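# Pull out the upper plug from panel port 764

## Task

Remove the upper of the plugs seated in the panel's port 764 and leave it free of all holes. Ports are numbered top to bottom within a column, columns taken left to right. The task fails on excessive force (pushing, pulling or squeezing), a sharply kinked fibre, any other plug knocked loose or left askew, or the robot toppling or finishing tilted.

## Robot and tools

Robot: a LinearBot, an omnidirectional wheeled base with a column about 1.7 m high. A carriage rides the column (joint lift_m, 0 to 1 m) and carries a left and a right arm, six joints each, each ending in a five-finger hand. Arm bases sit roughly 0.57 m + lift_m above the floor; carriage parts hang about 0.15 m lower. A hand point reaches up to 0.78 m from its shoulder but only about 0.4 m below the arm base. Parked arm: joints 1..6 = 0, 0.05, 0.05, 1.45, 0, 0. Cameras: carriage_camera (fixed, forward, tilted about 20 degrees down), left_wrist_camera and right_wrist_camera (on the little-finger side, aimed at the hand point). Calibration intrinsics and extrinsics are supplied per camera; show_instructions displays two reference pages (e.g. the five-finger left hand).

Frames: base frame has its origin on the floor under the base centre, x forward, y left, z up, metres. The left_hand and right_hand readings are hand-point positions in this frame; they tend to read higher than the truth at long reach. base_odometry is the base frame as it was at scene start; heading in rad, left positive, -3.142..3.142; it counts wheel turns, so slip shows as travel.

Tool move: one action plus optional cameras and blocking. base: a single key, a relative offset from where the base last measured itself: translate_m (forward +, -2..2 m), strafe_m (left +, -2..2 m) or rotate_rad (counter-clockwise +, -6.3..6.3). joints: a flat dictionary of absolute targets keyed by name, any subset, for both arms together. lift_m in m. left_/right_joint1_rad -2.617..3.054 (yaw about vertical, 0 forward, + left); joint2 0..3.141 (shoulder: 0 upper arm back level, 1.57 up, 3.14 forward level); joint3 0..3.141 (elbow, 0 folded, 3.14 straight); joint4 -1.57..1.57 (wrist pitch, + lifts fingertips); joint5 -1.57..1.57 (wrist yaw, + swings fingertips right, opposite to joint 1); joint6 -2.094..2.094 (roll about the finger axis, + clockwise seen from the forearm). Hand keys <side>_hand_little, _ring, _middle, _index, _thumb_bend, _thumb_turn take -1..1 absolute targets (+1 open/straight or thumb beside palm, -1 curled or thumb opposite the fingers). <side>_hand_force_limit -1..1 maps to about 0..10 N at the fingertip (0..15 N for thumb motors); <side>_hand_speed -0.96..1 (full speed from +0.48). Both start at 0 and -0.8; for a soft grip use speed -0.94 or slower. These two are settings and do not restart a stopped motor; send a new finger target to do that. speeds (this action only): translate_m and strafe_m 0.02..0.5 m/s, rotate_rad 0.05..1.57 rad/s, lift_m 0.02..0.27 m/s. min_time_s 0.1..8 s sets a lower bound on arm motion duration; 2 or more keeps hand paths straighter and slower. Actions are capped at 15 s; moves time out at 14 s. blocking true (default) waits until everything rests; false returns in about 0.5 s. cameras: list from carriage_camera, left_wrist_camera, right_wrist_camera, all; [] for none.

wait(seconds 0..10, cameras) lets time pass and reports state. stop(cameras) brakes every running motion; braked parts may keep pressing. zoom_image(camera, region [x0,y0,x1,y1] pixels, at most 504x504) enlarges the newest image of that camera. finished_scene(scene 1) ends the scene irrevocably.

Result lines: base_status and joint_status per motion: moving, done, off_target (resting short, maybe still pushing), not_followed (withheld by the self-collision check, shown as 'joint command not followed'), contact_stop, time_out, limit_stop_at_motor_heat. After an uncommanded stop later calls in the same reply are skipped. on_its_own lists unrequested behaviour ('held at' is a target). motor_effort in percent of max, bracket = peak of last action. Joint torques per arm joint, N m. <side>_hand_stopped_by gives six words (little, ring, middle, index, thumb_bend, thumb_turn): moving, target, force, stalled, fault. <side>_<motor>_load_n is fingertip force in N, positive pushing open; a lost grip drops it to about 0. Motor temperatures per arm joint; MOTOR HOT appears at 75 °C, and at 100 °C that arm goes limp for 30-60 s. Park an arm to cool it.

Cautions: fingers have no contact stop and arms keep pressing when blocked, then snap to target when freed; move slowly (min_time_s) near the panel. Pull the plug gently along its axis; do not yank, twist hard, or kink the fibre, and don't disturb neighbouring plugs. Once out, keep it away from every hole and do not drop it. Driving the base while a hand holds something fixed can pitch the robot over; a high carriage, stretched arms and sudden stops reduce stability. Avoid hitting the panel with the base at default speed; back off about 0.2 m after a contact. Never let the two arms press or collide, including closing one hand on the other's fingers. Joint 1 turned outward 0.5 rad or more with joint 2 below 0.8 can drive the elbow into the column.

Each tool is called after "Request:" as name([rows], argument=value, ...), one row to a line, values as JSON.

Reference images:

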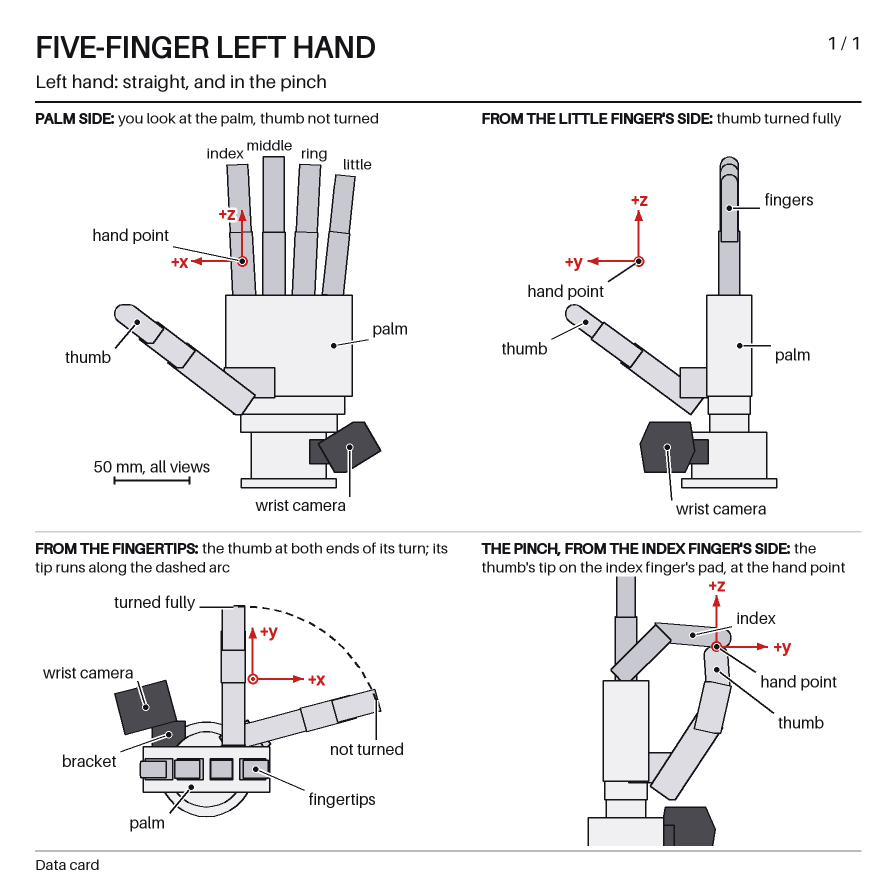

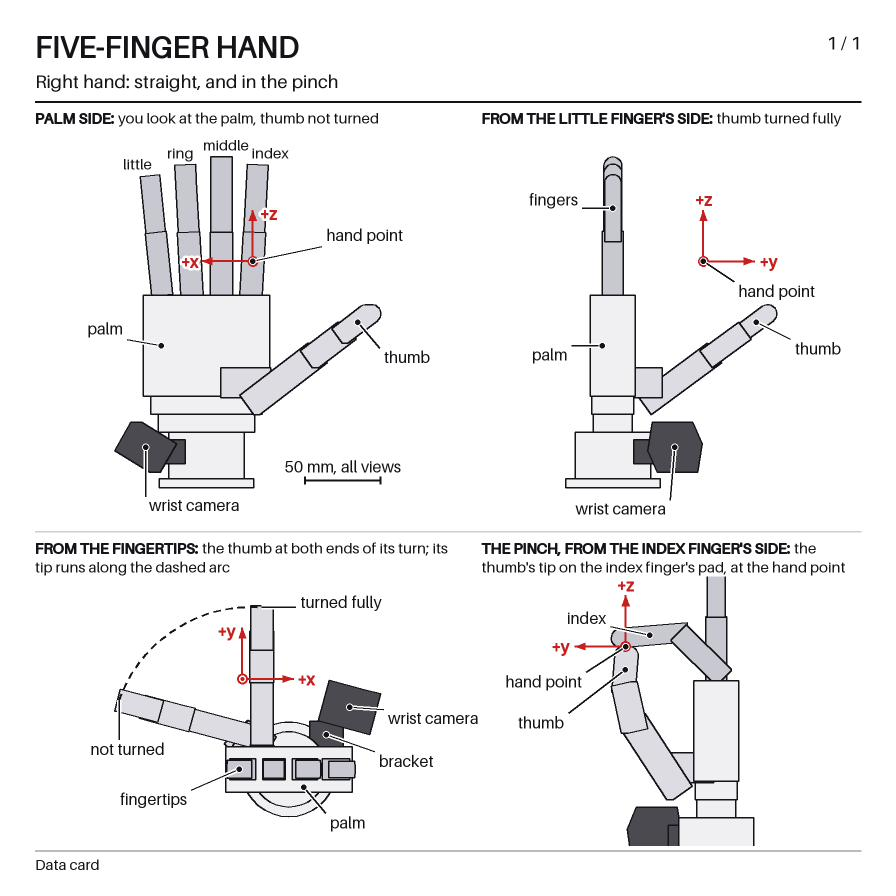

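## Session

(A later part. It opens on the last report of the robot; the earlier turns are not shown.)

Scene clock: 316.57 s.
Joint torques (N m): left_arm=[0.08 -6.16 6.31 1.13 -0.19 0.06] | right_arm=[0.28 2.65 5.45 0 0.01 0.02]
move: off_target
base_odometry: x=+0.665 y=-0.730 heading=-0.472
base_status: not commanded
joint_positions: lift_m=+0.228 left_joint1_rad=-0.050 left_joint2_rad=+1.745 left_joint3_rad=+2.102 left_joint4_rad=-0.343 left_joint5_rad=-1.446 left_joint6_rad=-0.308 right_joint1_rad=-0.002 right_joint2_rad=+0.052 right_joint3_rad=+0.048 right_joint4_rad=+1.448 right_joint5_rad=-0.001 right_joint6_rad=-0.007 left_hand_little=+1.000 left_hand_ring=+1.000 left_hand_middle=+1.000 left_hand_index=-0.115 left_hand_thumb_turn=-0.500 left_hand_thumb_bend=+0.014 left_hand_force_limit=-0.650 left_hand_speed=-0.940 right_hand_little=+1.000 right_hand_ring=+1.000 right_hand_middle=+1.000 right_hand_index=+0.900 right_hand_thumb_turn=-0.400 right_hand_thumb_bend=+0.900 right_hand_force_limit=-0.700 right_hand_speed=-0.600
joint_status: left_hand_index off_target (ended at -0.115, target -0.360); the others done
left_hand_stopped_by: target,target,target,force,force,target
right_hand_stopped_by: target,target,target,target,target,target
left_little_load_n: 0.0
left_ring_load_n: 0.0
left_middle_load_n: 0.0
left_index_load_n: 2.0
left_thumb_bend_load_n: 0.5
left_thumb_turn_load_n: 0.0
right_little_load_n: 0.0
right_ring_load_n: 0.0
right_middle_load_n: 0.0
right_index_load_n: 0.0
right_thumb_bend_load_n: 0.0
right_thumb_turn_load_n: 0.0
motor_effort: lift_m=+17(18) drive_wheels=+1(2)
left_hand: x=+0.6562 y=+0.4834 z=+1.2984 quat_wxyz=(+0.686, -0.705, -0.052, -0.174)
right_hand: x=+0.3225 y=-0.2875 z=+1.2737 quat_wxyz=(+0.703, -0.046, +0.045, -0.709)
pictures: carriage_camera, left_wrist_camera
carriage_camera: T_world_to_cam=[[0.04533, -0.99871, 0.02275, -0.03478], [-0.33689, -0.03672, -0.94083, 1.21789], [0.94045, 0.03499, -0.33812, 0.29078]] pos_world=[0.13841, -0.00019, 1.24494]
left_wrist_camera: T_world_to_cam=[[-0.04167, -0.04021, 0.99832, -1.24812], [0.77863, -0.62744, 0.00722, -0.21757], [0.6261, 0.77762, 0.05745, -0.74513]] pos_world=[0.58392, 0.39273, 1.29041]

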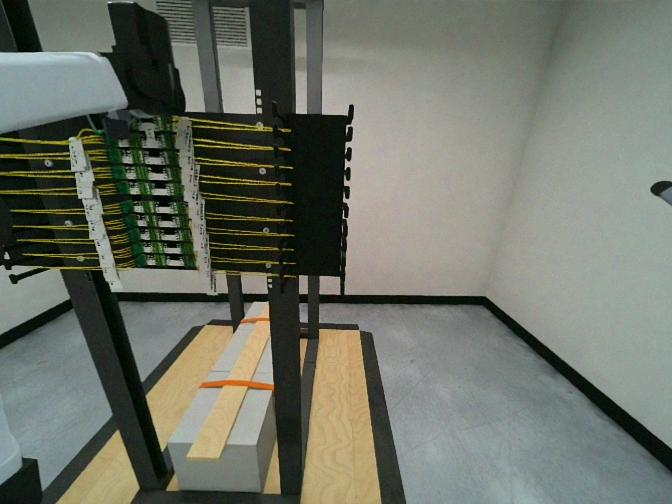

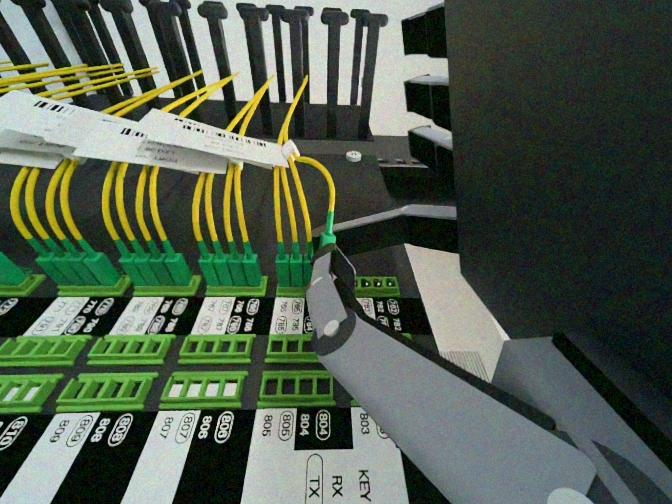

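Request:
move(joints={"left_hand_thumb_bend": -0.06, "left_hand_force_limit": -0.78}, cameras=[])

Request:
move(base={"translate_m": -0.004}, speeds={"translate_m": 0.02}, cameras=["left_wrist_camera"])

Request:
zoom_image(camera="left_wrist_camera", region=[250, 130, 390, 290])

Scene clock: 317.30 s.
Joint torques (N m): left_arm=[0.08 -6.23 6.31 1.15 -0.14 0.1] | right_arm=[0.27 2.65 5.55 -0.01 0.01 0.02]
move: off_target
base_odometry: x=+0.665 y=-0.730 heading=-0.472
base_status: not commanded
joint_positions: lift_m=+0.228 left_joint1_rad=-0.050 left_joint2_rad=+1.745 left_joint3_rad=+2.102 left_joint4_rad=-0.343 left_joint5_rad=-1.446 left_joint6_rad=-0.308 right_joint1_rad=-0.002 right_joint2_rad=+0.052 right_joint3_rad=+0.048 right_joint4_rad=+1.448 right_joint5_rad=-0.001 right_joint6_rad=-0.007 left_hand_little=+1.000 left_hand_ring=+1.000 left_hand_middle=+1.000 left_hand_index=-0.114 left_hand_thumb_turn=-0.500 left_hand_thumb_bend=-0.001 left_hand_force_limit=-0.780 left_hand_speed=-0.940 right_hand_little=+1.000 right_hand_ring=+1.000 right_hand_middle=+1.000 right_hand_index=+0.900 right_hand_thumb_turn=-0.400 right_hand_thumb_bend=+0.900 right_hand_force_limit=-0.700 right_hand_speed=-0.600
joint_status: left_hand_thumb_bend off_target (ended at -0.001, target -0.060); the others done
left_hand_stopped_by: target,target,target,force,force,target
right_hand_stopped_by: target,target,target,target,target,target
left_little_load_n: 0.0
left_ring_load_n: 0.0
left_middle_load_n: 0.0
left_index_load_n: 2.5
left_thumb_bend_load_n: 1.5
left_thumb_turn_load_n: 0.5
right_little_load_n: 0.0
right_ring_load_n: 0.0
right_middle_load_n: 0.0
right_index_load_n: 0.0
right_thumb_bend_load_n: 0.0
right_thumb_turn_load_n: 0.0
motor_effort: lift_m=+16(18) drive_wheels=+1(2)
left_hand: x=+0.6562 y=+0.4834 z=+1.2984 quat_wxyz=(+0.686, -0.705, -0.052, -0.174)
right_hand: x=+0.3225 y=-0.2875 z=+1.2737 quat_wxyz=(+0.703, -0.046, +0.045, -0.709)

Scene clock: 317.90 s.
Joint torques (N m): left_arm=[0.08 -6.05 6.37 1.18 -0.14 0.08] | right_arm=[0.28 2.74 5.63 -0.04 0.01 0.02]
move: done
base_odometry: x=+0.662 y=-0.729 heading=-0.472
base_status: done
joint_positions: lift_m=+0.228 left_joint1_rad=-0.050 left_joint2_rad=+1.745 left_joint3_rad=+2.102 left_joint4_rad=-0.345 left_joint5_rad=-1.445 left_joint6_rad=-0.308 right_joint1_rad=-0.002 right_joint2_rad=+0.052 right_joint3_rad=+0.048 right_joint4_rad=+1.447 right_joint5_rad=-0.001 right_joint6_rad=-0.007 left_hand_little=+1.000 left_hand_ring=+1.000 left_hand_middle=+1.000 left_hand_index=-0.114 left_hand_thumb_turn=-0.500 left_hand_thumb_bend=-0.001 left_hand_force_limit=-0.780 left_hand_speed=-0.940 right_hand_little=+1.000 right_hand_ring=+1.000 right_hand_middle=+1.000 right_hand_index=+0.900 right_hand_thumb_turn=-0.400 right_hand_thumb_bend=+0.900 right_hand_force_limit=-0.700 right_hand_speed=-0.600
joint_status: not commanded
left_hand_stopped_by: target,target,target,force,force,target
right_hand_stopped_by: target,target,target,target,target,target
left_little_load_n: 0.0
left_ring_load_n: 0.0
left_middle_load_n: 0.0
left_index_load_n: 2.5
left_thumb_bend_load_n: 1.5
left_thumb_turn_load_n: 0.5
right_little_load_n: 0.0
right_ring_load_n: 0.0
right_middle_load_n: -0.5
right_index_load_n: 0.0
right_thumb_bend_load_n: 0.0
right_thumb_turn_load_n: 0.0
motor_effort: lift_m=+16(18) drive_wheels=+3(5)
left_hand: x=+0.6563 y=+0.4834 z=+1.2981 quat_wxyz=(+0.686, -0.705, -0.051, -0.174)
right_hand: x=+0.3227 y=-0.2875 z=+1.2736 quat_wxyz=(+0.703, -0.046, +0.045, -0.709)
left_wrist_camera: T_world_to_cam=[[-0.0398, -0.04021, 0.9984, -1.24911], [0.77789, -0.62837, 0.0057, -0.2148], [0.62714, 0.77687, 0.05628, -0.74391]] pos_world=[0.58391, 0.39272, 1.2902]

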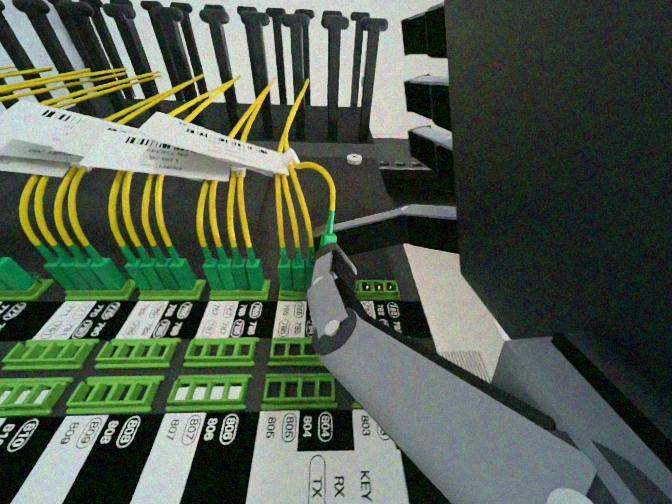

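Scaled by 3.150 from the camera's image (finer frame: 960x720).

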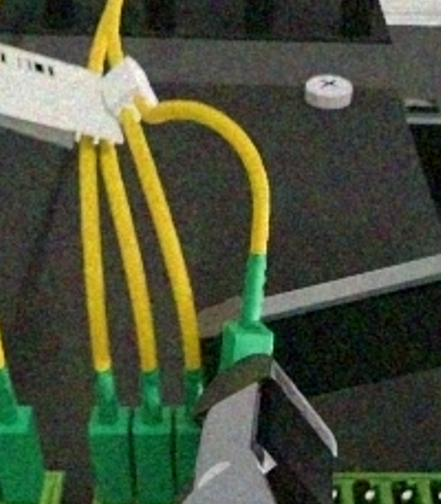

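Request:
move(base={"translate_m": -0.005}, speeds={"translate_m": 0.02}, cameras=["left_wrist_camera"])

Request:
zoom_image(camera="left_wrist_camera", region=[250, 130, 390, 290])

Scene clock: 319.00 s.
Joint torques (N m): left_arm=[0.09 -6.02 6.19 1.2 -0.19 0.07] | right_arm=[0.28 2.71 5.52 -0.05 0.01 0.01]
move: done
base_odometry: x=+0.657 y=-0.726 heading=-0.472
base_status: done
joint_positions: lift_m=+0.228 left_joint1_rad=-0.050 left_joint2_rad=+1.745 left_joint3_rad=+2.102 left_joint4_rad=-0.347 left_joint5_rad=-1.443 left_joint6_rad=-0.308 right_joint1_rad=-0.002 right_joint2_rad=+0.052 right_joint3_rad=+0.048 right_joint4_rad=+1.447 right_joint5_rad=-0.001 right_joint6_rad=-0.007 left_hand_little=+1.000 left_hand_ring=+1.000 left_hand_middle=+1.000 left_hand_index=-0.114 left_hand_thumb_turn=-0.500 left_hand_thumb_bend=-0.001 left_hand_force_limit=-0.780 left_hand_speed=-0.940 right_hand_little=+1.000 right_hand_ring=+1.000 right_hand_middle=+1.000 right_hand_index=+0.900 right_hand_thumb_turn=-0.400 right_hand_thumb_bend=+0.900 right_hand_force_limit=-0.700 right_hand_speed=-0.600
joint_status: not commanded
left_hand_stopped_by: target,target,target,force,force,target
right_hand_stopped_by: target,target,target,target,target,target
left_little_load_n: 0.0
left_ring_load_n: -0.5
left_middle_load_n: 0.0
left_index_load_n: 2.5
left_thumb_bend_load_n: 2.0
left_thumb_turn_load_n: 0.5
right_little_load_n: 0.0
right_ring_load_n: 0.0
right_middle_load_n: 0.0
right_index_load_n: 0.0
right_thumb_bend_load_n: 0.5
right_thumb_turn_load_n: 0.0
motor_effort: lift_m=+16(18) drive_wheels=+2(4)
left_hand: x=+0.6564 y=+0.4833 z=+1.2978 quat_wxyz=(+0.686, -0.705, -0.049, -0.173)
right_hand: x=+0.3227 y=-0.2875 z=+1.2736 quat_wxyz=(+0.703, -0.046, +0.045, -0.709)
left_wrist_camera: T_world_to_cam=[[-0.03755, -0.04038, 0.99848, -1.25025], [0.7772, -0.62924, 0.00378, -0.21157], [0.62813, 0.77616, 0.05501, -0.74255]] pos_world=[0.5839, 0.39272, 1.28999]

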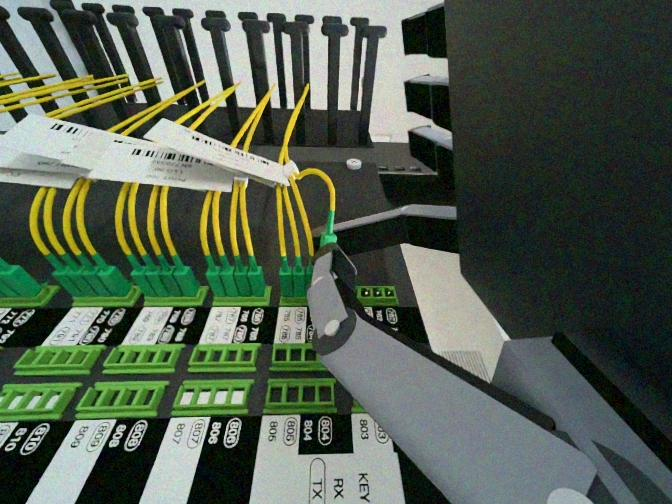

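Scaled by 3.150 from the camera's image (finer frame: 960x720).

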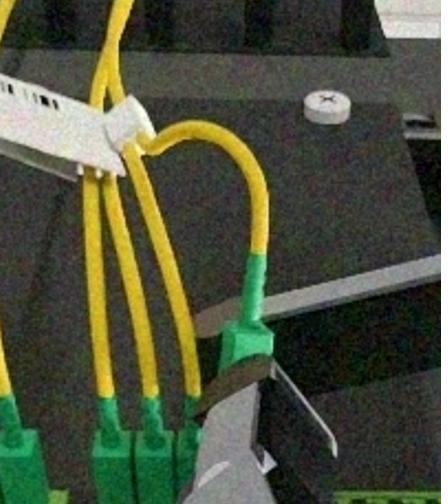

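Request:
move(base={"strafe_m": -0.01}, speeds={"strafe_m": 0.03}, cameras=["left_wrist_camera"])

Request:
zoom_image(camera="left_wrist_camera", region=[250, 130, 390, 290])

Scene clock: 320.03 s.
Joint torques (N m): left_arm=[-0.05 -6.31 6.32 1.18 -0.15 0.08] | right_arm=[0.28 2.73 5.5 0.01 0.02 0.02]
move: done
base_odometry: x=+0.653 y=-0.735 heading=-0.472
base_status: done
joint_positions: lift_m=+0.228 left_joint1_rad=-0.049 left_joint2_rad=+1.745 left_joint3_rad=+2.102 left_joint4_rad=-0.344 left_joint5_rad=-1.446 left_joint6_rad=-0.308 right_joint1_rad=-0.002 right_joint2_rad=+0.052 right_joint3_rad=+0.048 right_joint4_rad=+1.447 right_joint5_rad=-0.001 right_joint6_rad=-0.007 left_hand_little=+1.000 left_hand_ring=+1.000 left_hand_middle=+1.000 left_hand_index=-0.114 left_hand_thumb_turn=-0.500 left_hand_thumb_bend=-0.001 left_hand_force_limit=-0.780 left_hand_speed=-0.940 right_hand_little=+1.000 right_hand_ring=+1.000 right_hand_middle=+1.000 right_hand_index=+0.900 right_hand_thumb_turn=-0.400 right_hand_thumb_bend=+0.900 right_hand_force_limit=-0.700 right_hand_speed=-0.600
joint_status: not commanded
left_hand_stopped_by: target,target,target,force,force,target
right_hand_stopped_by: target,target,target,target,target,target
left_little_load_n: 0.0
left_ring_load_n: 0.0
left_middle_load_n: 0.0
left_index_load_n: 3.5
left_thumb_bend_load_n: 1.0
left_thumb_turn_load_n: 0.5
right_little_load_n: 0.0
right_ring_load_n: 0.0
right_middle_load_n: 0.0
right_index_load_n: 0.0
right_thumb_bend_load_n: 0.0
right_thumb_turn_load_n: 0.0
motor_effort: lift_m=+17(18) drive_wheels=-2(5)
left_hand: x=+0.6559 y=+0.4840 z=+1.2982 quat_wxyz=(+0.686, -0.705, -0.052, -0.173)
right_hand: x=+0.3226 y=-0.2875 z=+1.2737 quat_wxyz=(+0.703, -0.046, +0.045, -0.709)
left_wrist_camera: T_world_to_cam=[[-0.04005, -0.04027, 0.99839, -1.24891], [0.77958, -0.62628, 0.00601, -0.21659], [0.62503, 0.77856, 0.05648, -0.74379]] pos_world=[0.58372, 0.39313, 1.2902]

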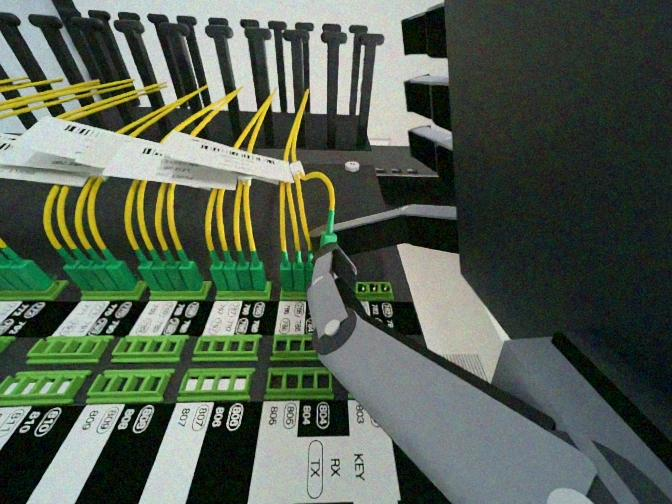

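Scaled by 3.150 from the camera's image (finer frame: 960x720).

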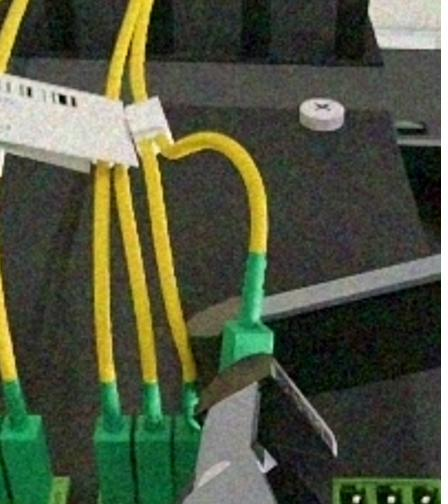

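Request:
zoom_image(camera="left_wrist_camera", region=[270, 220, 350, 300])

Scaled by 6.300 from the camera's image (finer frame: 960x720).

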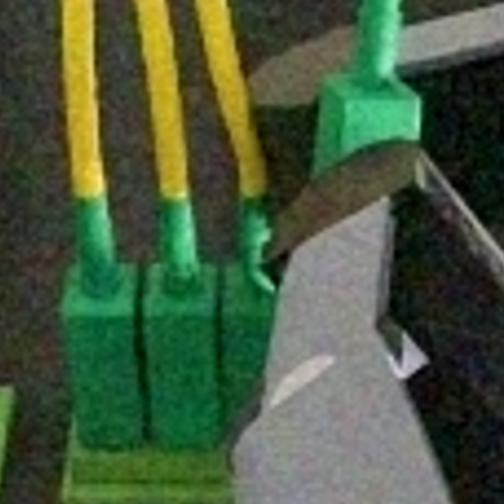

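Request:
zoom_image(camera="left_wrist_camera", region=[270, 150, 350, 230])

Scaled by 6.300 from the camera's image (finer frame: 960x720).

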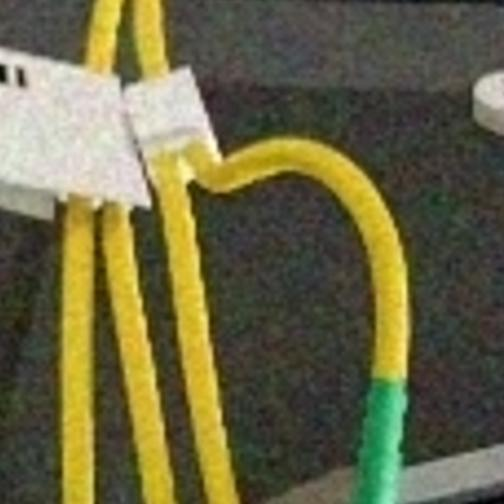

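Request:
move(joints={"lift_m": 0.2325}, speeds={"lift_m": 0.02}, cameras=["left_wrist_camera"])

Request:
zoom_image(camera="left_wrist_camera", region=[250, 150, 390, 310])

Scene clock: 321.43 s.
Joint torques (N m): left_arm=[-0.05 -6.31 6.43 1.15 -0.17 0.07] | right_arm=[0.24 2.7 5.56 0 0.02 0.02]
move: done
base_odometry: x=+0.653 y=-0.735 heading=-0.472
base_status: not commanded
joint_positions: lift_m=+0.232 left_joint1_rad=-0.049 left_joint2_rad=+1.745 left_joint3_rad=+2.102 left_joint4_rad=-0.347 left_joint5_rad=-1.445 left_joint6_rad=-0.308 right_joint1_rad=-0.002 right_joint2_rad=+0.052 right_joint3_rad=+0.047 right_joint4_rad=+1.447 right_joint5_rad=-0.001 right_joint6_rad=-0.007 left_hand_little=+1.000 left_hand_ring=+1.000 left_hand_middle=+1.000 left_hand_index=-0.114 left_hand_thumb_turn=-0.500 left_hand_thumb_bend=-0.001 left_hand_force_limit=-0.780 left_hand_speed=-0.940 right_hand_little=+1.000 right_hand_ring=+1.000 right_hand_middle=+1.000 right_hand_index=+0.900 right_hand_thumb_turn=-0.400 right_hand_thumb_bend=+0.900 right_hand_force_limit=-0.700 right_hand_speed=-0.600
joint_status: all done
left_hand_stopped_by: target,target,target,force,force,target
right_hand_stopped_by: target,target,target,target,target,target
left_little_load_n: 0.0
left_ring_load_n: 0.0
left_middle_load_n: 0.0
left_index_load_n: 2.5
left_thumb_bend_load_n: 1.5
left_thumb_turn_load_n: 0.0
right_little_load_n: 0.0
right_ring_load_n: 0.5
right_middle_load_n: 0.0
right_index_load_n: 0.0
right_thumb_bend_load_n: 0.0
right_thumb_turn_load_n: 0.0
motor_effort: lift_m=+21(25) drive_wheels=-2(2)
left_hand: x=+0.6559 y=+0.4839 z=+1.3021 quat_wxyz=(+0.686, -0.705, -0.051, -0.172)
right_hand: x=+0.3227 y=-0.2875 z=+1.2779 quat_wxyz=(+0.703, -0.046, +0.045, -0.709)
left_wrist_camera: T_world_to_cam=[[-0.0375, -0.04043, 0.99848, -1.25464], [0.77912, -0.62687, 0.00388, -0.21327], [0.62576, 0.77807, 0.05501, -0.74228]] pos_world=[0.58361, 0.39313, 1.29439]

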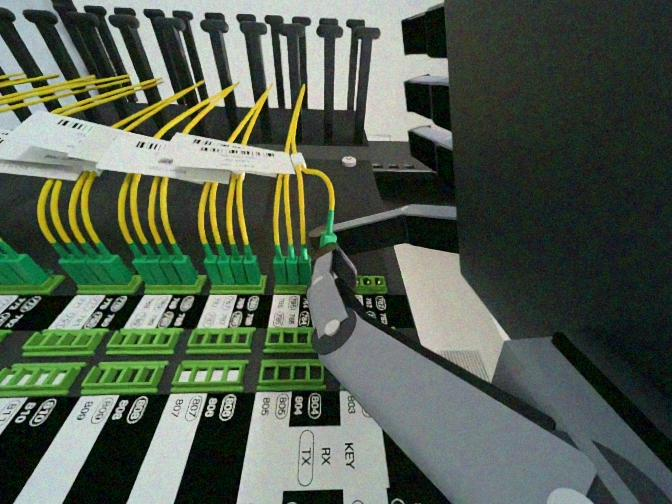

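Scaled by 3.150 from the camera's image (finer frame: 960x720).

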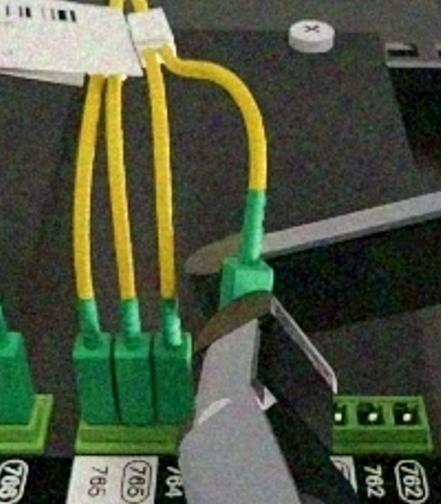

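Request:
move(base={"strafe_m": -0.012}, speeds={"strafe_m": 0.03}, cameras=["left_wrist_camera"])

Request:
zoom_image(camera="left_wrist_camera", region=[250, 150, 390, 310])

Scene clock: 322.43 s.
Joint torques (N m): left_arm=[0.08 -6.3 6.17 1.24 -0.17 0.09] | right_arm=[0.28 2.69 5.67 0 0.04 0.02]
move: done
base_odometry: x=+0.647 y=-0.746 heading=-0.472
base_status: done
joint_positions: lift_m=+0.232 left_joint1_rad=-0.049 left_joint2_rad=+1.745 left_joint3_rad=+2.102 left_joint4_rad=-0.350 left_joint5_rad=-1.445 left_joint6_rad=-0.308 right_joint1_rad=-0.002 right_joint2_rad=+0.052 right_joint3_rad=+0.047 right_joint4_rad=+1.447 right_joint5_rad=-0.001 right_joint6_rad=-0.007 left_hand_little=+1.000 left_hand_ring=+1.000 left_hand_middle=+1.000 left_hand_index=-0.114 left_hand_thumb_turn=-0.500 left_hand_thumb_bend=-0.001 left_hand_force_limit=-0.780 left_hand_speed=-0.940 right_hand_little=+1.000 right_hand_ring=+1.000 right_hand_middle=+1.000 right_hand_index=+0.900 right_hand_thumb_turn=-0.400 right_hand_thumb_bend=+0.900 right_hand_force_limit=-0.700 right_hand_speed=-0.600
joint_status: not commanded
left_hand_stopped_by: target,target,target,force,force,target
right_hand_stopped_by: target,target,target,target,target,target
left_little_load_n: 0.0
left_ring_load_n: 0.0
left_middle_load_n: 0.0
left_index_load_n: 3.0
left_thumb_bend_load_n: 1.5
left_thumb_turn_load_n: 0.0
right_little_load_n: 0.0
right_ring_load_n: 0.0
right_middle_load_n: 0.0
right_index_load_n: 0.0
right_thumb_bend_load_n: 0.0
right_thumb_turn_load_n: 0.0
motor_effort: lift_m=+23(23) drive_wheels=-1(7)
left_hand: x=+0.6558 y=+0.4838 z=+1.3016 quat_wxyz=(+0.686, -0.705, -0.049, -0.171)
right_hand: x=+0.3227 y=-0.2875 z=+1.2779 quat_wxyz=(+0.703, -0.046, +0.045, -0.709)
left_wrist_camera: T_world_to_cam=[[-0.03402, -0.0406, 0.9986, -1.25645], [0.7789, -0.62714, 0.00104, -0.20935], [0.62622, 0.77785, 0.05296, -0.73964]] pos_world=[0.58349, 0.39303, 1.29408]

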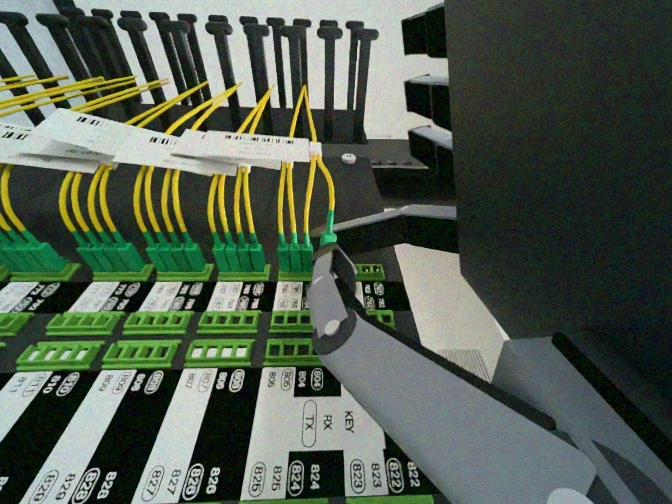

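Scaled by 3.150 from the camera's image (finer frame: 960x720).

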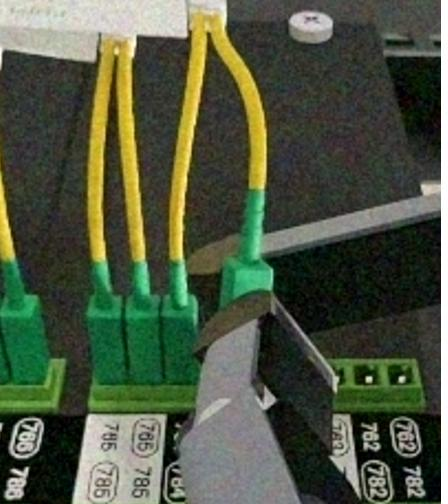

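Request:
move(base={"translate_m": -0.008}, speeds={"translate_m": 0.03}, cameras=["left_wrist_camera"])

Request:
zoom_image(camera="left_wrist_camera", region=[250, 130, 390, 290])

Scene clock: 323.83 s.
Joint torques (N m): left_arm=[0.01 -6.15 6.34 1.29 -0.16 0.07] | right_arm=[0.25 2.58 5.5 0 0.01 0.02]
move: done
base_odometry: x=+0.640 y=-0.742 heading=-0.472
base_status: done
joint_positions: lift_m=+0.232 left_joint1_rad=-0.049 left_joint2_rad=+1.745 left_joint3_rad=+2.102 left_joint4_rad=-0.353 left_joint5_rad=-1.444 left_joint6_rad=-0.308 right_joint1_rad=-0.002 right_joint2_rad=+0.052 right_joint3_rad=+0.047 right_joint4_rad=+1.447 right_joint5_rad=-0.001 right_joint6_rad=-0.007 left_hand_little=+1.000 left_hand_ring=+1.000 left_hand_middle=+1.000 left_hand_index=-0.114 left_hand_thumb_turn=-0.500 left_hand_thumb_bend=-0.001 left_hand_force_limit=-0.780 left_hand_speed=-0.940 right_hand_little=+1.000 right_hand_ring=+1.000 right_hand_middle=+1.000 right_hand_index=+0.900 right_hand_thumb_turn=-0.400 right_hand_thumb_bend=+0.900 right_hand_force_limit=-0.700 right_hand_speed=-0.600
joint_status: not commanded
left_hand_stopped_by: target,target,target,force,force,target
right_hand_stopped_by: target,target,target,target,target,target
left_little_load_n: 0.0
left_ring_load_n: 0.0
left_middle_load_n: 0.0
left_index_load_n: 3.0
left_thumb_bend_load_n: 1.0
left_thumb_turn_load_n: 0.0
right_little_load_n: 0.0
right_ring_load_n: 0.0
right_middle_load_n: 0.0
right_index_load_n: -0.5
right_thumb_bend_load_n: 0.0
right_thumb_turn_load_n: 0.0
motor_effort: lift_m=+21(23) drive_wheels=-1(8)
left_hand: x=+0.6559 y=+0.4837 z=+1.3012 quat_wxyz=(+0.686, -0.705, -0.048, -0.170)
right_hand: x=+0.3227 y=-0.2875 z=+1.2779 quat_wxyz=(+0.703, -0.046, +0.045, -0.709)
left_wrist_camera: T_world_to_cam=[[-0.03107, -0.04071, 0.99869, -1.25804], [0.77817, -0.62805, -0.00139, -0.2054], [0.62729, 0.7771, 0.0512, -0.73767]] pos_world=[0.58348, 0.39303, 1.29387]

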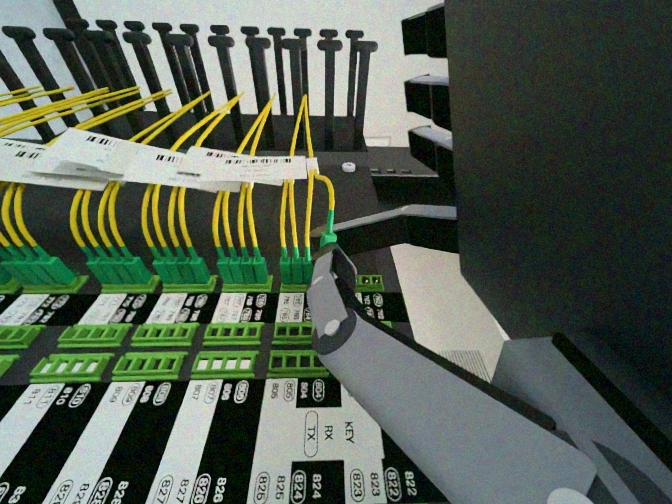

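Scaled by 3.150 from the camera's image (finer frame: 960x720).

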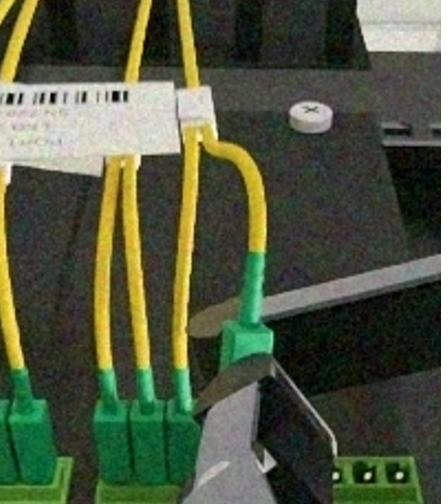

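Request:
move(base={"strafe_m": -0.01}, speeds={"strafe_m": 0.03}, cameras=["left_wrist_camera"])

Request:
zoom_image(camera="left_wrist_camera", region=[250, 130, 390, 290])

Scene clock: 324.73 s.
Joint torques (N m): left_arm=[-0.13 -6.2 6.28 1.26 -0.2 0.07] | right_arm=[0.27 2.7 5.64 0 0 0.02]
move: done
base_odometry: x=+0.636 y=-0.751 heading=-0.471
base_status: done
joint_positions: lift_m=+0.232 left_joint1_rad=-0.048 left_joint2_rad=+1.745 left_joint3_rad=+2.102 left_joint4_rad=-0.354 left_joint5_rad=-1.444 left_joint6_rad=-0.308 right_joint1_rad=-0.001 right_joint2_rad=+0.052 right_joint3_rad=+0.047 right_joint4_rad=+1.447 right_joint5_rad=+0.000 right_joint6_rad=-0.007 left_hand_little=+1.000 left_hand_ring=+1.000 left_hand_middle=+1.000 left_hand_index=-0.114 left_hand_thumb_turn=-0.500 left_hand_thumb_bend=-0.001 left_hand_force_limit=-0.780 left_hand_speed=-0.940 right_hand_little=+1.000 right_hand_ring=+1.000 right_hand_middle=+1.000 right_hand_index=+0.900 right_hand_thumb_turn=-0.400 right_hand_thumb_bend=+0.900 right_hand_force_limit=-0.700 right_hand_speed=-0.600
joint_status: not commanded
left_hand_stopped_by: target,target,target,force,force,target
right_hand_stopped_by: target,target,target,target,target,target
left_little_load_n: 0.0
left_ring_load_n: 0.0
left_middle_load_n: 0.0
left_index_load_n: 3.0
left_thumb_bend_load_n: 1.0
left_thumb_turn_load_n: 0.5
right_little_load_n: 0.0
right_ring_load_n: 0.0
right_middle_load_n: 0.0
right_index_load_n: 0.0
right_thumb_bend_load_n: 0.0
right_thumb_turn_load_n: 0.0
motor_effort: lift_m=+21(24) drive_wheels=+2(6)
left_hand: x=+0.6556 y=+0.4843 z=+1.3011 quat_wxyz=(+0.687, -0.705, -0.048, -0.170)
right_hand: x=+0.3227 y=-0.2876 z=+1.2779 quat_wxyz=(+0.703, -0.046, +0.045, -0.709)
left_wrist_camera: T_world_to_cam=[[-0.03059, -0.04072, 0.9987, -1.25822], [0.77912, -0.62687, -0.0017, -0.20555], [0.62613, 0.77806, 0.0509, -0.73726]] pos_world=[0.58328, 0.39353, 1.29376]

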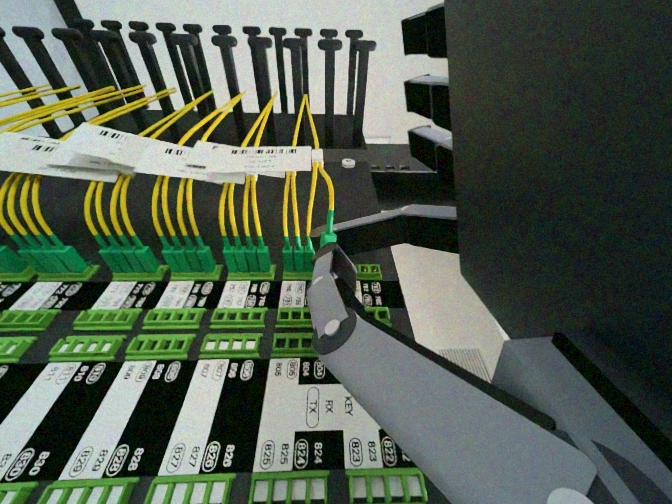

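Scaled by 3.150 from the camera's image (finer frame: 960x720).

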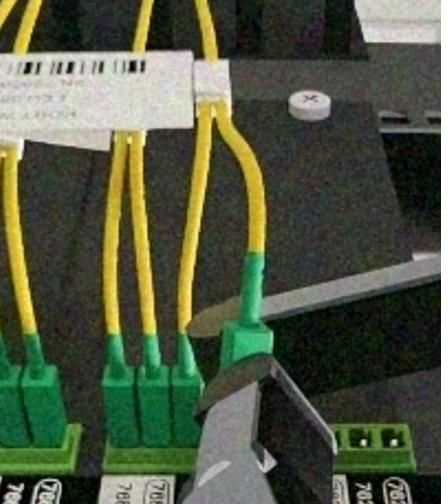

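Request:
move(joints={"left_hand_index": -0.08, "left_hand_thumb_bend": 0.02, "left_hand_speed": -0.92}, cameras=["left_wrist_camera"])

Request:
zoom_image(camera="left_wrist_camera", region=[250, 130, 390, 290])

Scene clock: 325.53 s.
Joint torques (N m): left_arm=[-0.18 -6.23 6.24 1.27 -0.16 0.09] | right_arm=[0.23 2.76 5.53 -0.01 0.01 0.02]
move: done
base_odometry: x=+0.636 y=-0.751 heading=-0.471
base_status: not commanded
joint_positions: lift_m=+0.232 left_joint1_rad=-0.048 left_joint2_rad=+1.745 left_joint3_rad=+2.102 left_joint4_rad=-0.354 left_joint5_rad=-1.444 left_joint6_rad=-0.308 right_joint1_rad=-0.001 right_joint2_rad=+0.052 right_joint3_rad=+0.047 right_joint4_rad=+1.447 right_joint5_rad=-0.001 right_joint6_rad=-0.007 left_hand_little=+1.000 left_hand_ring=+1.000 left_hand_middle=+1.000 left_hand_index=-0.080 left_hand_thumb_turn=-0.500 left_hand_thumb_bend=+0.020 left_hand_force_limit=-0.780 left_hand_speed=-0.920 right_hand_little=+1.000 right_hand_ring=+1.000 right_hand_middle=+1.000 right_hand_index=+0.900 right_hand_thumb_turn=-0.400 right_hand_thumb_bend=+0.900 right_hand_force_limit=-0.700 right_hand_speed=-0.600
joint_status: all done
left_hand_stopped_by: target,target,target,target,target,target
right_hand_stopped_by: target,target,target,target,target,target
left_little_load_n: 0.0
left_ring_load_n: 0.0
left_middle_load_n: 0.0
left_index_load_n: 0.5
left_thumb_bend_load_n: 0.0
left_thumb_turn_load_n: -0.5
right_little_load_n: 0.0
right_ring_load_n: 0.0
right_middle_load_n: 0.0
right_index_load_n: 0.0
right_thumb_bend_load_n: 0.0
right_thumb_turn_load_n: 0.0
motor_effort: lift_m=+22(23) drive_wheels=+2(2)
left_hand: x=+0.6556 y=+0.4843 z=+1.3011 quat_wxyz=(+0.687, -0.705, -0.048, -0.170)
right_hand: x=+0.3227 y=-0.2875 z=+1.2779 quat_wxyz=(+0.703, -0.046, +0.045, -0.709)
left_wrist_camera: T_world_to_cam=[[-0.03059, -0.04072, 0.9987, -1.25822], [0.77912, -0.62687, -0.0017, -0.20555], [0.62613, 0.77806, 0.0509, -0.73726]] pos_world=[0.58328, 0.39353, 1.29376]

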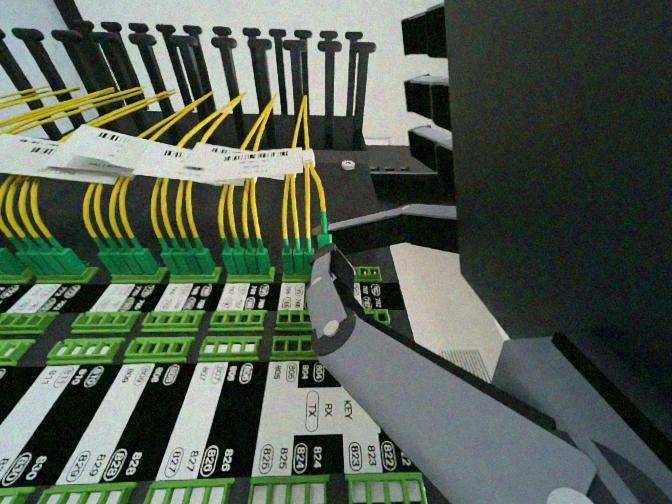

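Scaled by 3.150 from the camera's image (finer frame: 960x720).

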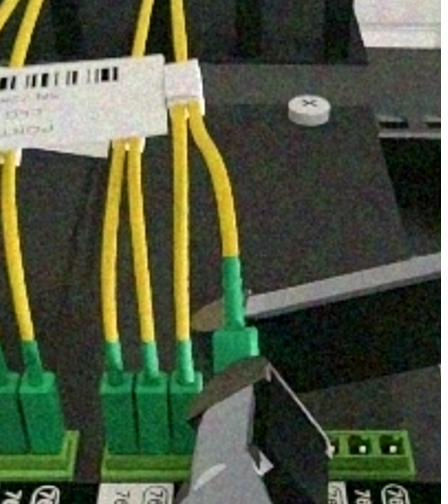

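Request:
move(joints={"left_hand_index": 0.0, "left_hand_thumb_bend": 0.06, "left_hand_speed": -0.92}, cameras=["left_wrist_camera"])

Request:
zoom_image(camera="left_wrist_camera", region=[250, 130, 390, 290])

Scene clock: 326.50 s.
Joint torques (N m): left_arm=[-0.1 -6.22 6.31 1.27 -0.19 0.08] | right_arm=[0.23 2.71 5.53 -0.03 0 0.02]
move: done
base_odometry: x=+0.636 y=-0.751 heading=-0.471
base_status: not commanded
joint_positions: lift_m=+0.232 left_joint1_rad=-0.048 left_joint2_rad=+1.745 left_joint3_rad=+2.102 left_joint4_rad=-0.354 left_joint5_rad=-1.444 left_joint6_rad=-0.308 right_joint1_rad=-0.001 right_joint2_rad=+0.052 right_joint3_rad=+0.047 right_joint4_rad=+1.447 right_joint5_rad=-0.001 right_joint6_rad=-0.007 left_hand_little=+1.000 left_hand_ring=+1.000 left_hand_middle=+1.000 left_hand_index=+0.000 left_hand_thumb_turn=-0.500 left_hand_thumb_bend=+0.060 left_hand_force_limit=-0.780 left_hand_speed=-0.920 right_hand_little=+1.000 right_hand_ring=+1.000 right_hand_middle=+1.000 right_hand_index=+0.900 right_hand_thumb_turn=-0.400 right_hand_thumb_bend=+0.900 right_hand_force_limit=-0.700 right_hand_speed=-0.600
joint_status: all done
left_hand_stopped_by: target,target,target,target,target,target
right_hand_stopped_by: target,target,target,target,target,target
left_little_load_n: 0.0
left_ring_load_n: 0.0
left_middle_load_n: 0.0
left_index_load_n: 0.0
left_thumb_bend_load_n: 0.0
left_thumb_turn_load_n: 0.0
right_little_load_n: 0.0
right_ring_load_n: 0.0
right_middle_load_n: 0.0
right_index_load_n: 0.0
right_thumb_bend_load_n: 0.0
right_thumb_turn_load_n: 0.0
motor_effort: lift_m=+20(23) drive_wheels=+2(3)
left_hand: x=+0.6556 y=+0.4843 z=+1.3011 quat_wxyz=(+0.687, -0.705, -0.048, -0.170)
right_hand: x=+0.3227 y=-0.2875 z=+1.2779 quat_wxyz=(+0.703, -0.046, +0.045, -0.709)
left_wrist_camera: T_world_to_cam=[[-0.03059, -0.04072, 0.9987, -1.25822], [0.77912, -0.62687, -0.0017, -0.20555], [0.62613, 0.77806, 0.0509, -0.73726]] pos_world=[0.58328, 0.39353, 1.29376]

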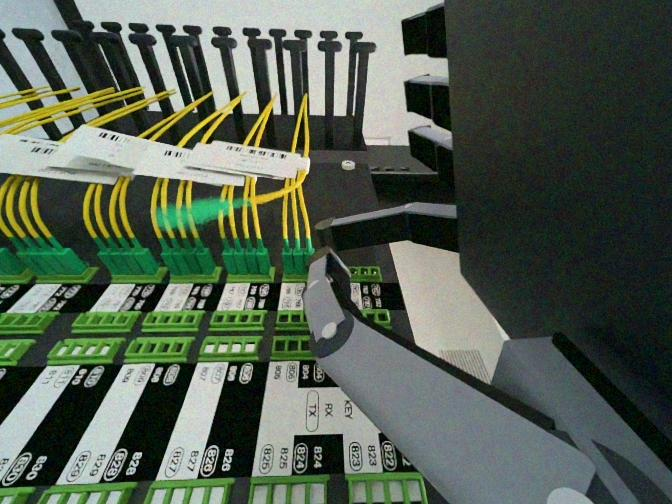

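Scaled by 3.150 from the camera's image (finer frame: 960x720).

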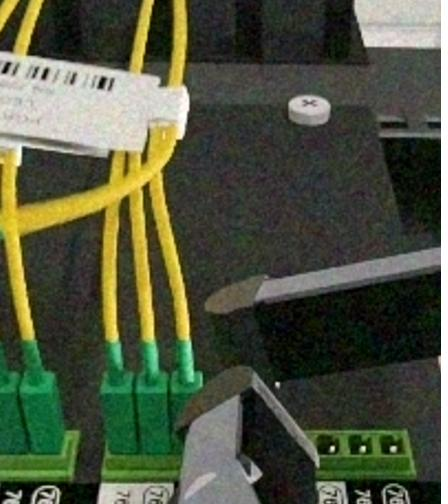

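Request:
wait(seconds=1.0, cameras=["left_wrist_camera", "carriage_camera"])

Request:
zoom_image(camera="left_wrist_camera", region=[140, 130, 340, 290])

Request:
zoom_image(camera="carriage_camera", region=[60, 100, 180, 220])

Scene clock: 327.63 s.
Joint torques (N m): left_arm=[-0.1 -6.22 6.27 1.26 -0.17 0.09] | right_arm=[0.2 2.67 5.52 -0.01 0 0.02]
base_odometry: x=+0.636 y=-0.751 heading=-0.471
base_status: not commanded
joint_positions: lift_m=+0.232 left_joint1_rad=-0.048 left_joint2_rad=+1.745 left_joint3_rad=+2.102 left_joint4_rad=-0.354 left_joint5_rad=-1.444 left_joint6_rad=-0.308 right_joint1_rad=-0.001 right_joint2_rad=+0.052 right_joint3_rad=+0.047 right_joint4_rad=+1.447 right_joint5_rad=-0.001 right_joint6_rad=-0.007 left_hand_little=+1.000 left_hand_ring=+1.000 left_hand_middle=+1.000 left_hand_index=+0.000 left_hand_thumb_turn=-0.500 left_hand_thumb_bend=+0.060 left_hand_force_limit=-0.780 left_hand_speed=-0.920 right_hand_little=+1.000 right_hand_ring=+1.000 right_hand_middle=+1.000 right_hand_index=+0.900 right_hand_thumb_turn=-0.400 right_hand_thumb_bend=+0.900 right_hand_force_limit=-0.700 right_hand_speed=-0.600
joint_status: all done
left_hand_stopped_by: target,target,target,target,target,target
right_hand_stopped_by: target,target,target,target,target,target
left_little_load_n: 0.0
left_ring_load_n: 0.0
left_middle_load_n: 0.0
left_index_load_n: -0.5
left_thumb_bend_load_n: 0.0
left_thumb_turn_load_n: 0.0
right_little_load_n: 0.0
right_ring_load_n: 0.0
right_middle_load_n: 0.0
right_index_load_n: 0.0
right_thumb_bend_load_n: 0.0
right_thumb_turn_load_n: 0.0
motor_effort: lift_m=+21(23) drive_wheels=+2(3)
left_hand: x=+0.6556 y=+0.4843 z=+1.3011 quat_wxyz=(+0.687, -0.705, -0.048, -0.170)
right_hand: x=+0.3227 y=-0.2875 z=+1.2779 quat_wxyz=(+0.703, -0.046, +0.045, -0.709)
wait: 1.00 s; at rest by 0.13 s
pictures: carriage_camera, left_wrist_camera
carriage_camera: T_world_to_cam=[[0.04533, -0.99871, 0.02275, -0.03488], [-0.33689, -0.03672, -0.94083, 1.22194], [0.94045, 0.03499, -0.33812, 0.29223]] pos_world=[0.13841, -0.00019, 1.24924]
left_wrist_camera: T_world_to_cam=[[-0.03059, -0.04072, 0.9987, -1.25822], [0.77912, -0.62687, -0.0017, -0.20555], [0.62613, 0.77806, 0.0509, -0.73726]] pos_world=[0.58328, 0.39353, 1.29376]

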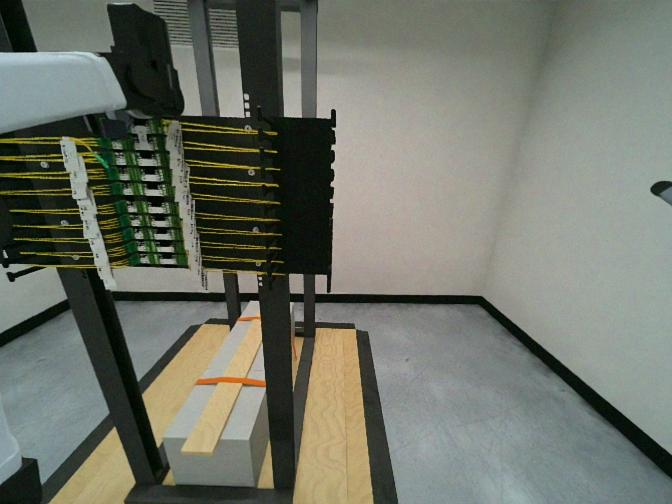

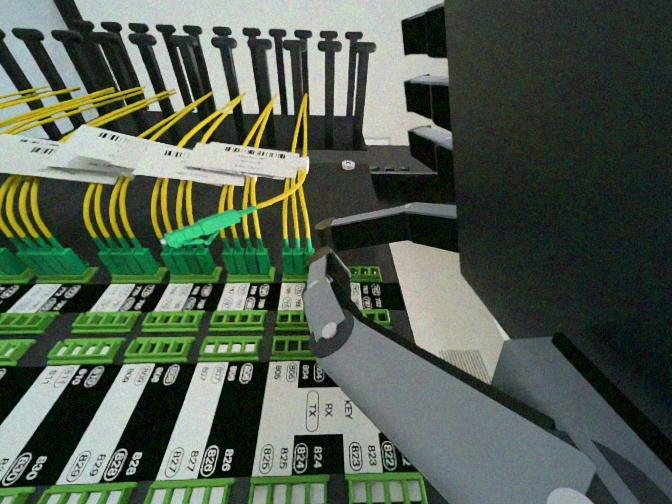

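Scaled by 2.520 from the camera's image (finer frame: 960x720).

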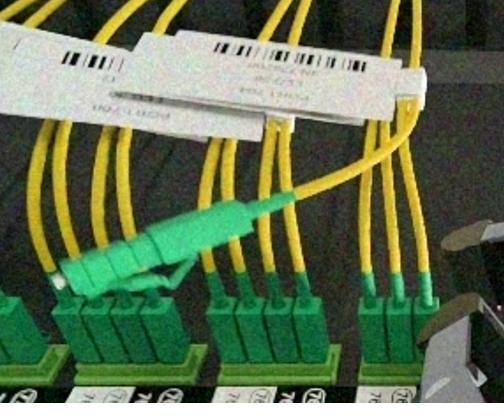

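Scaled by 4.200 from the camera's image (finer frame: 960x720).

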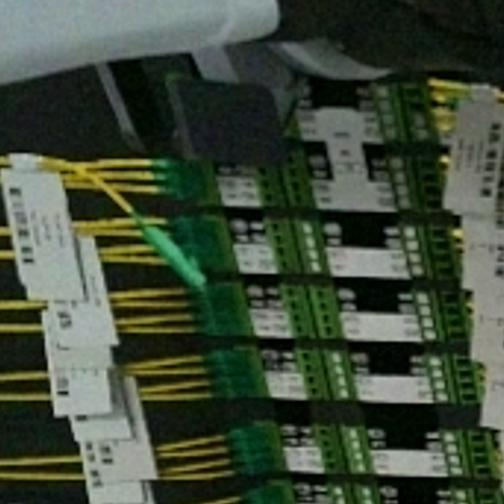

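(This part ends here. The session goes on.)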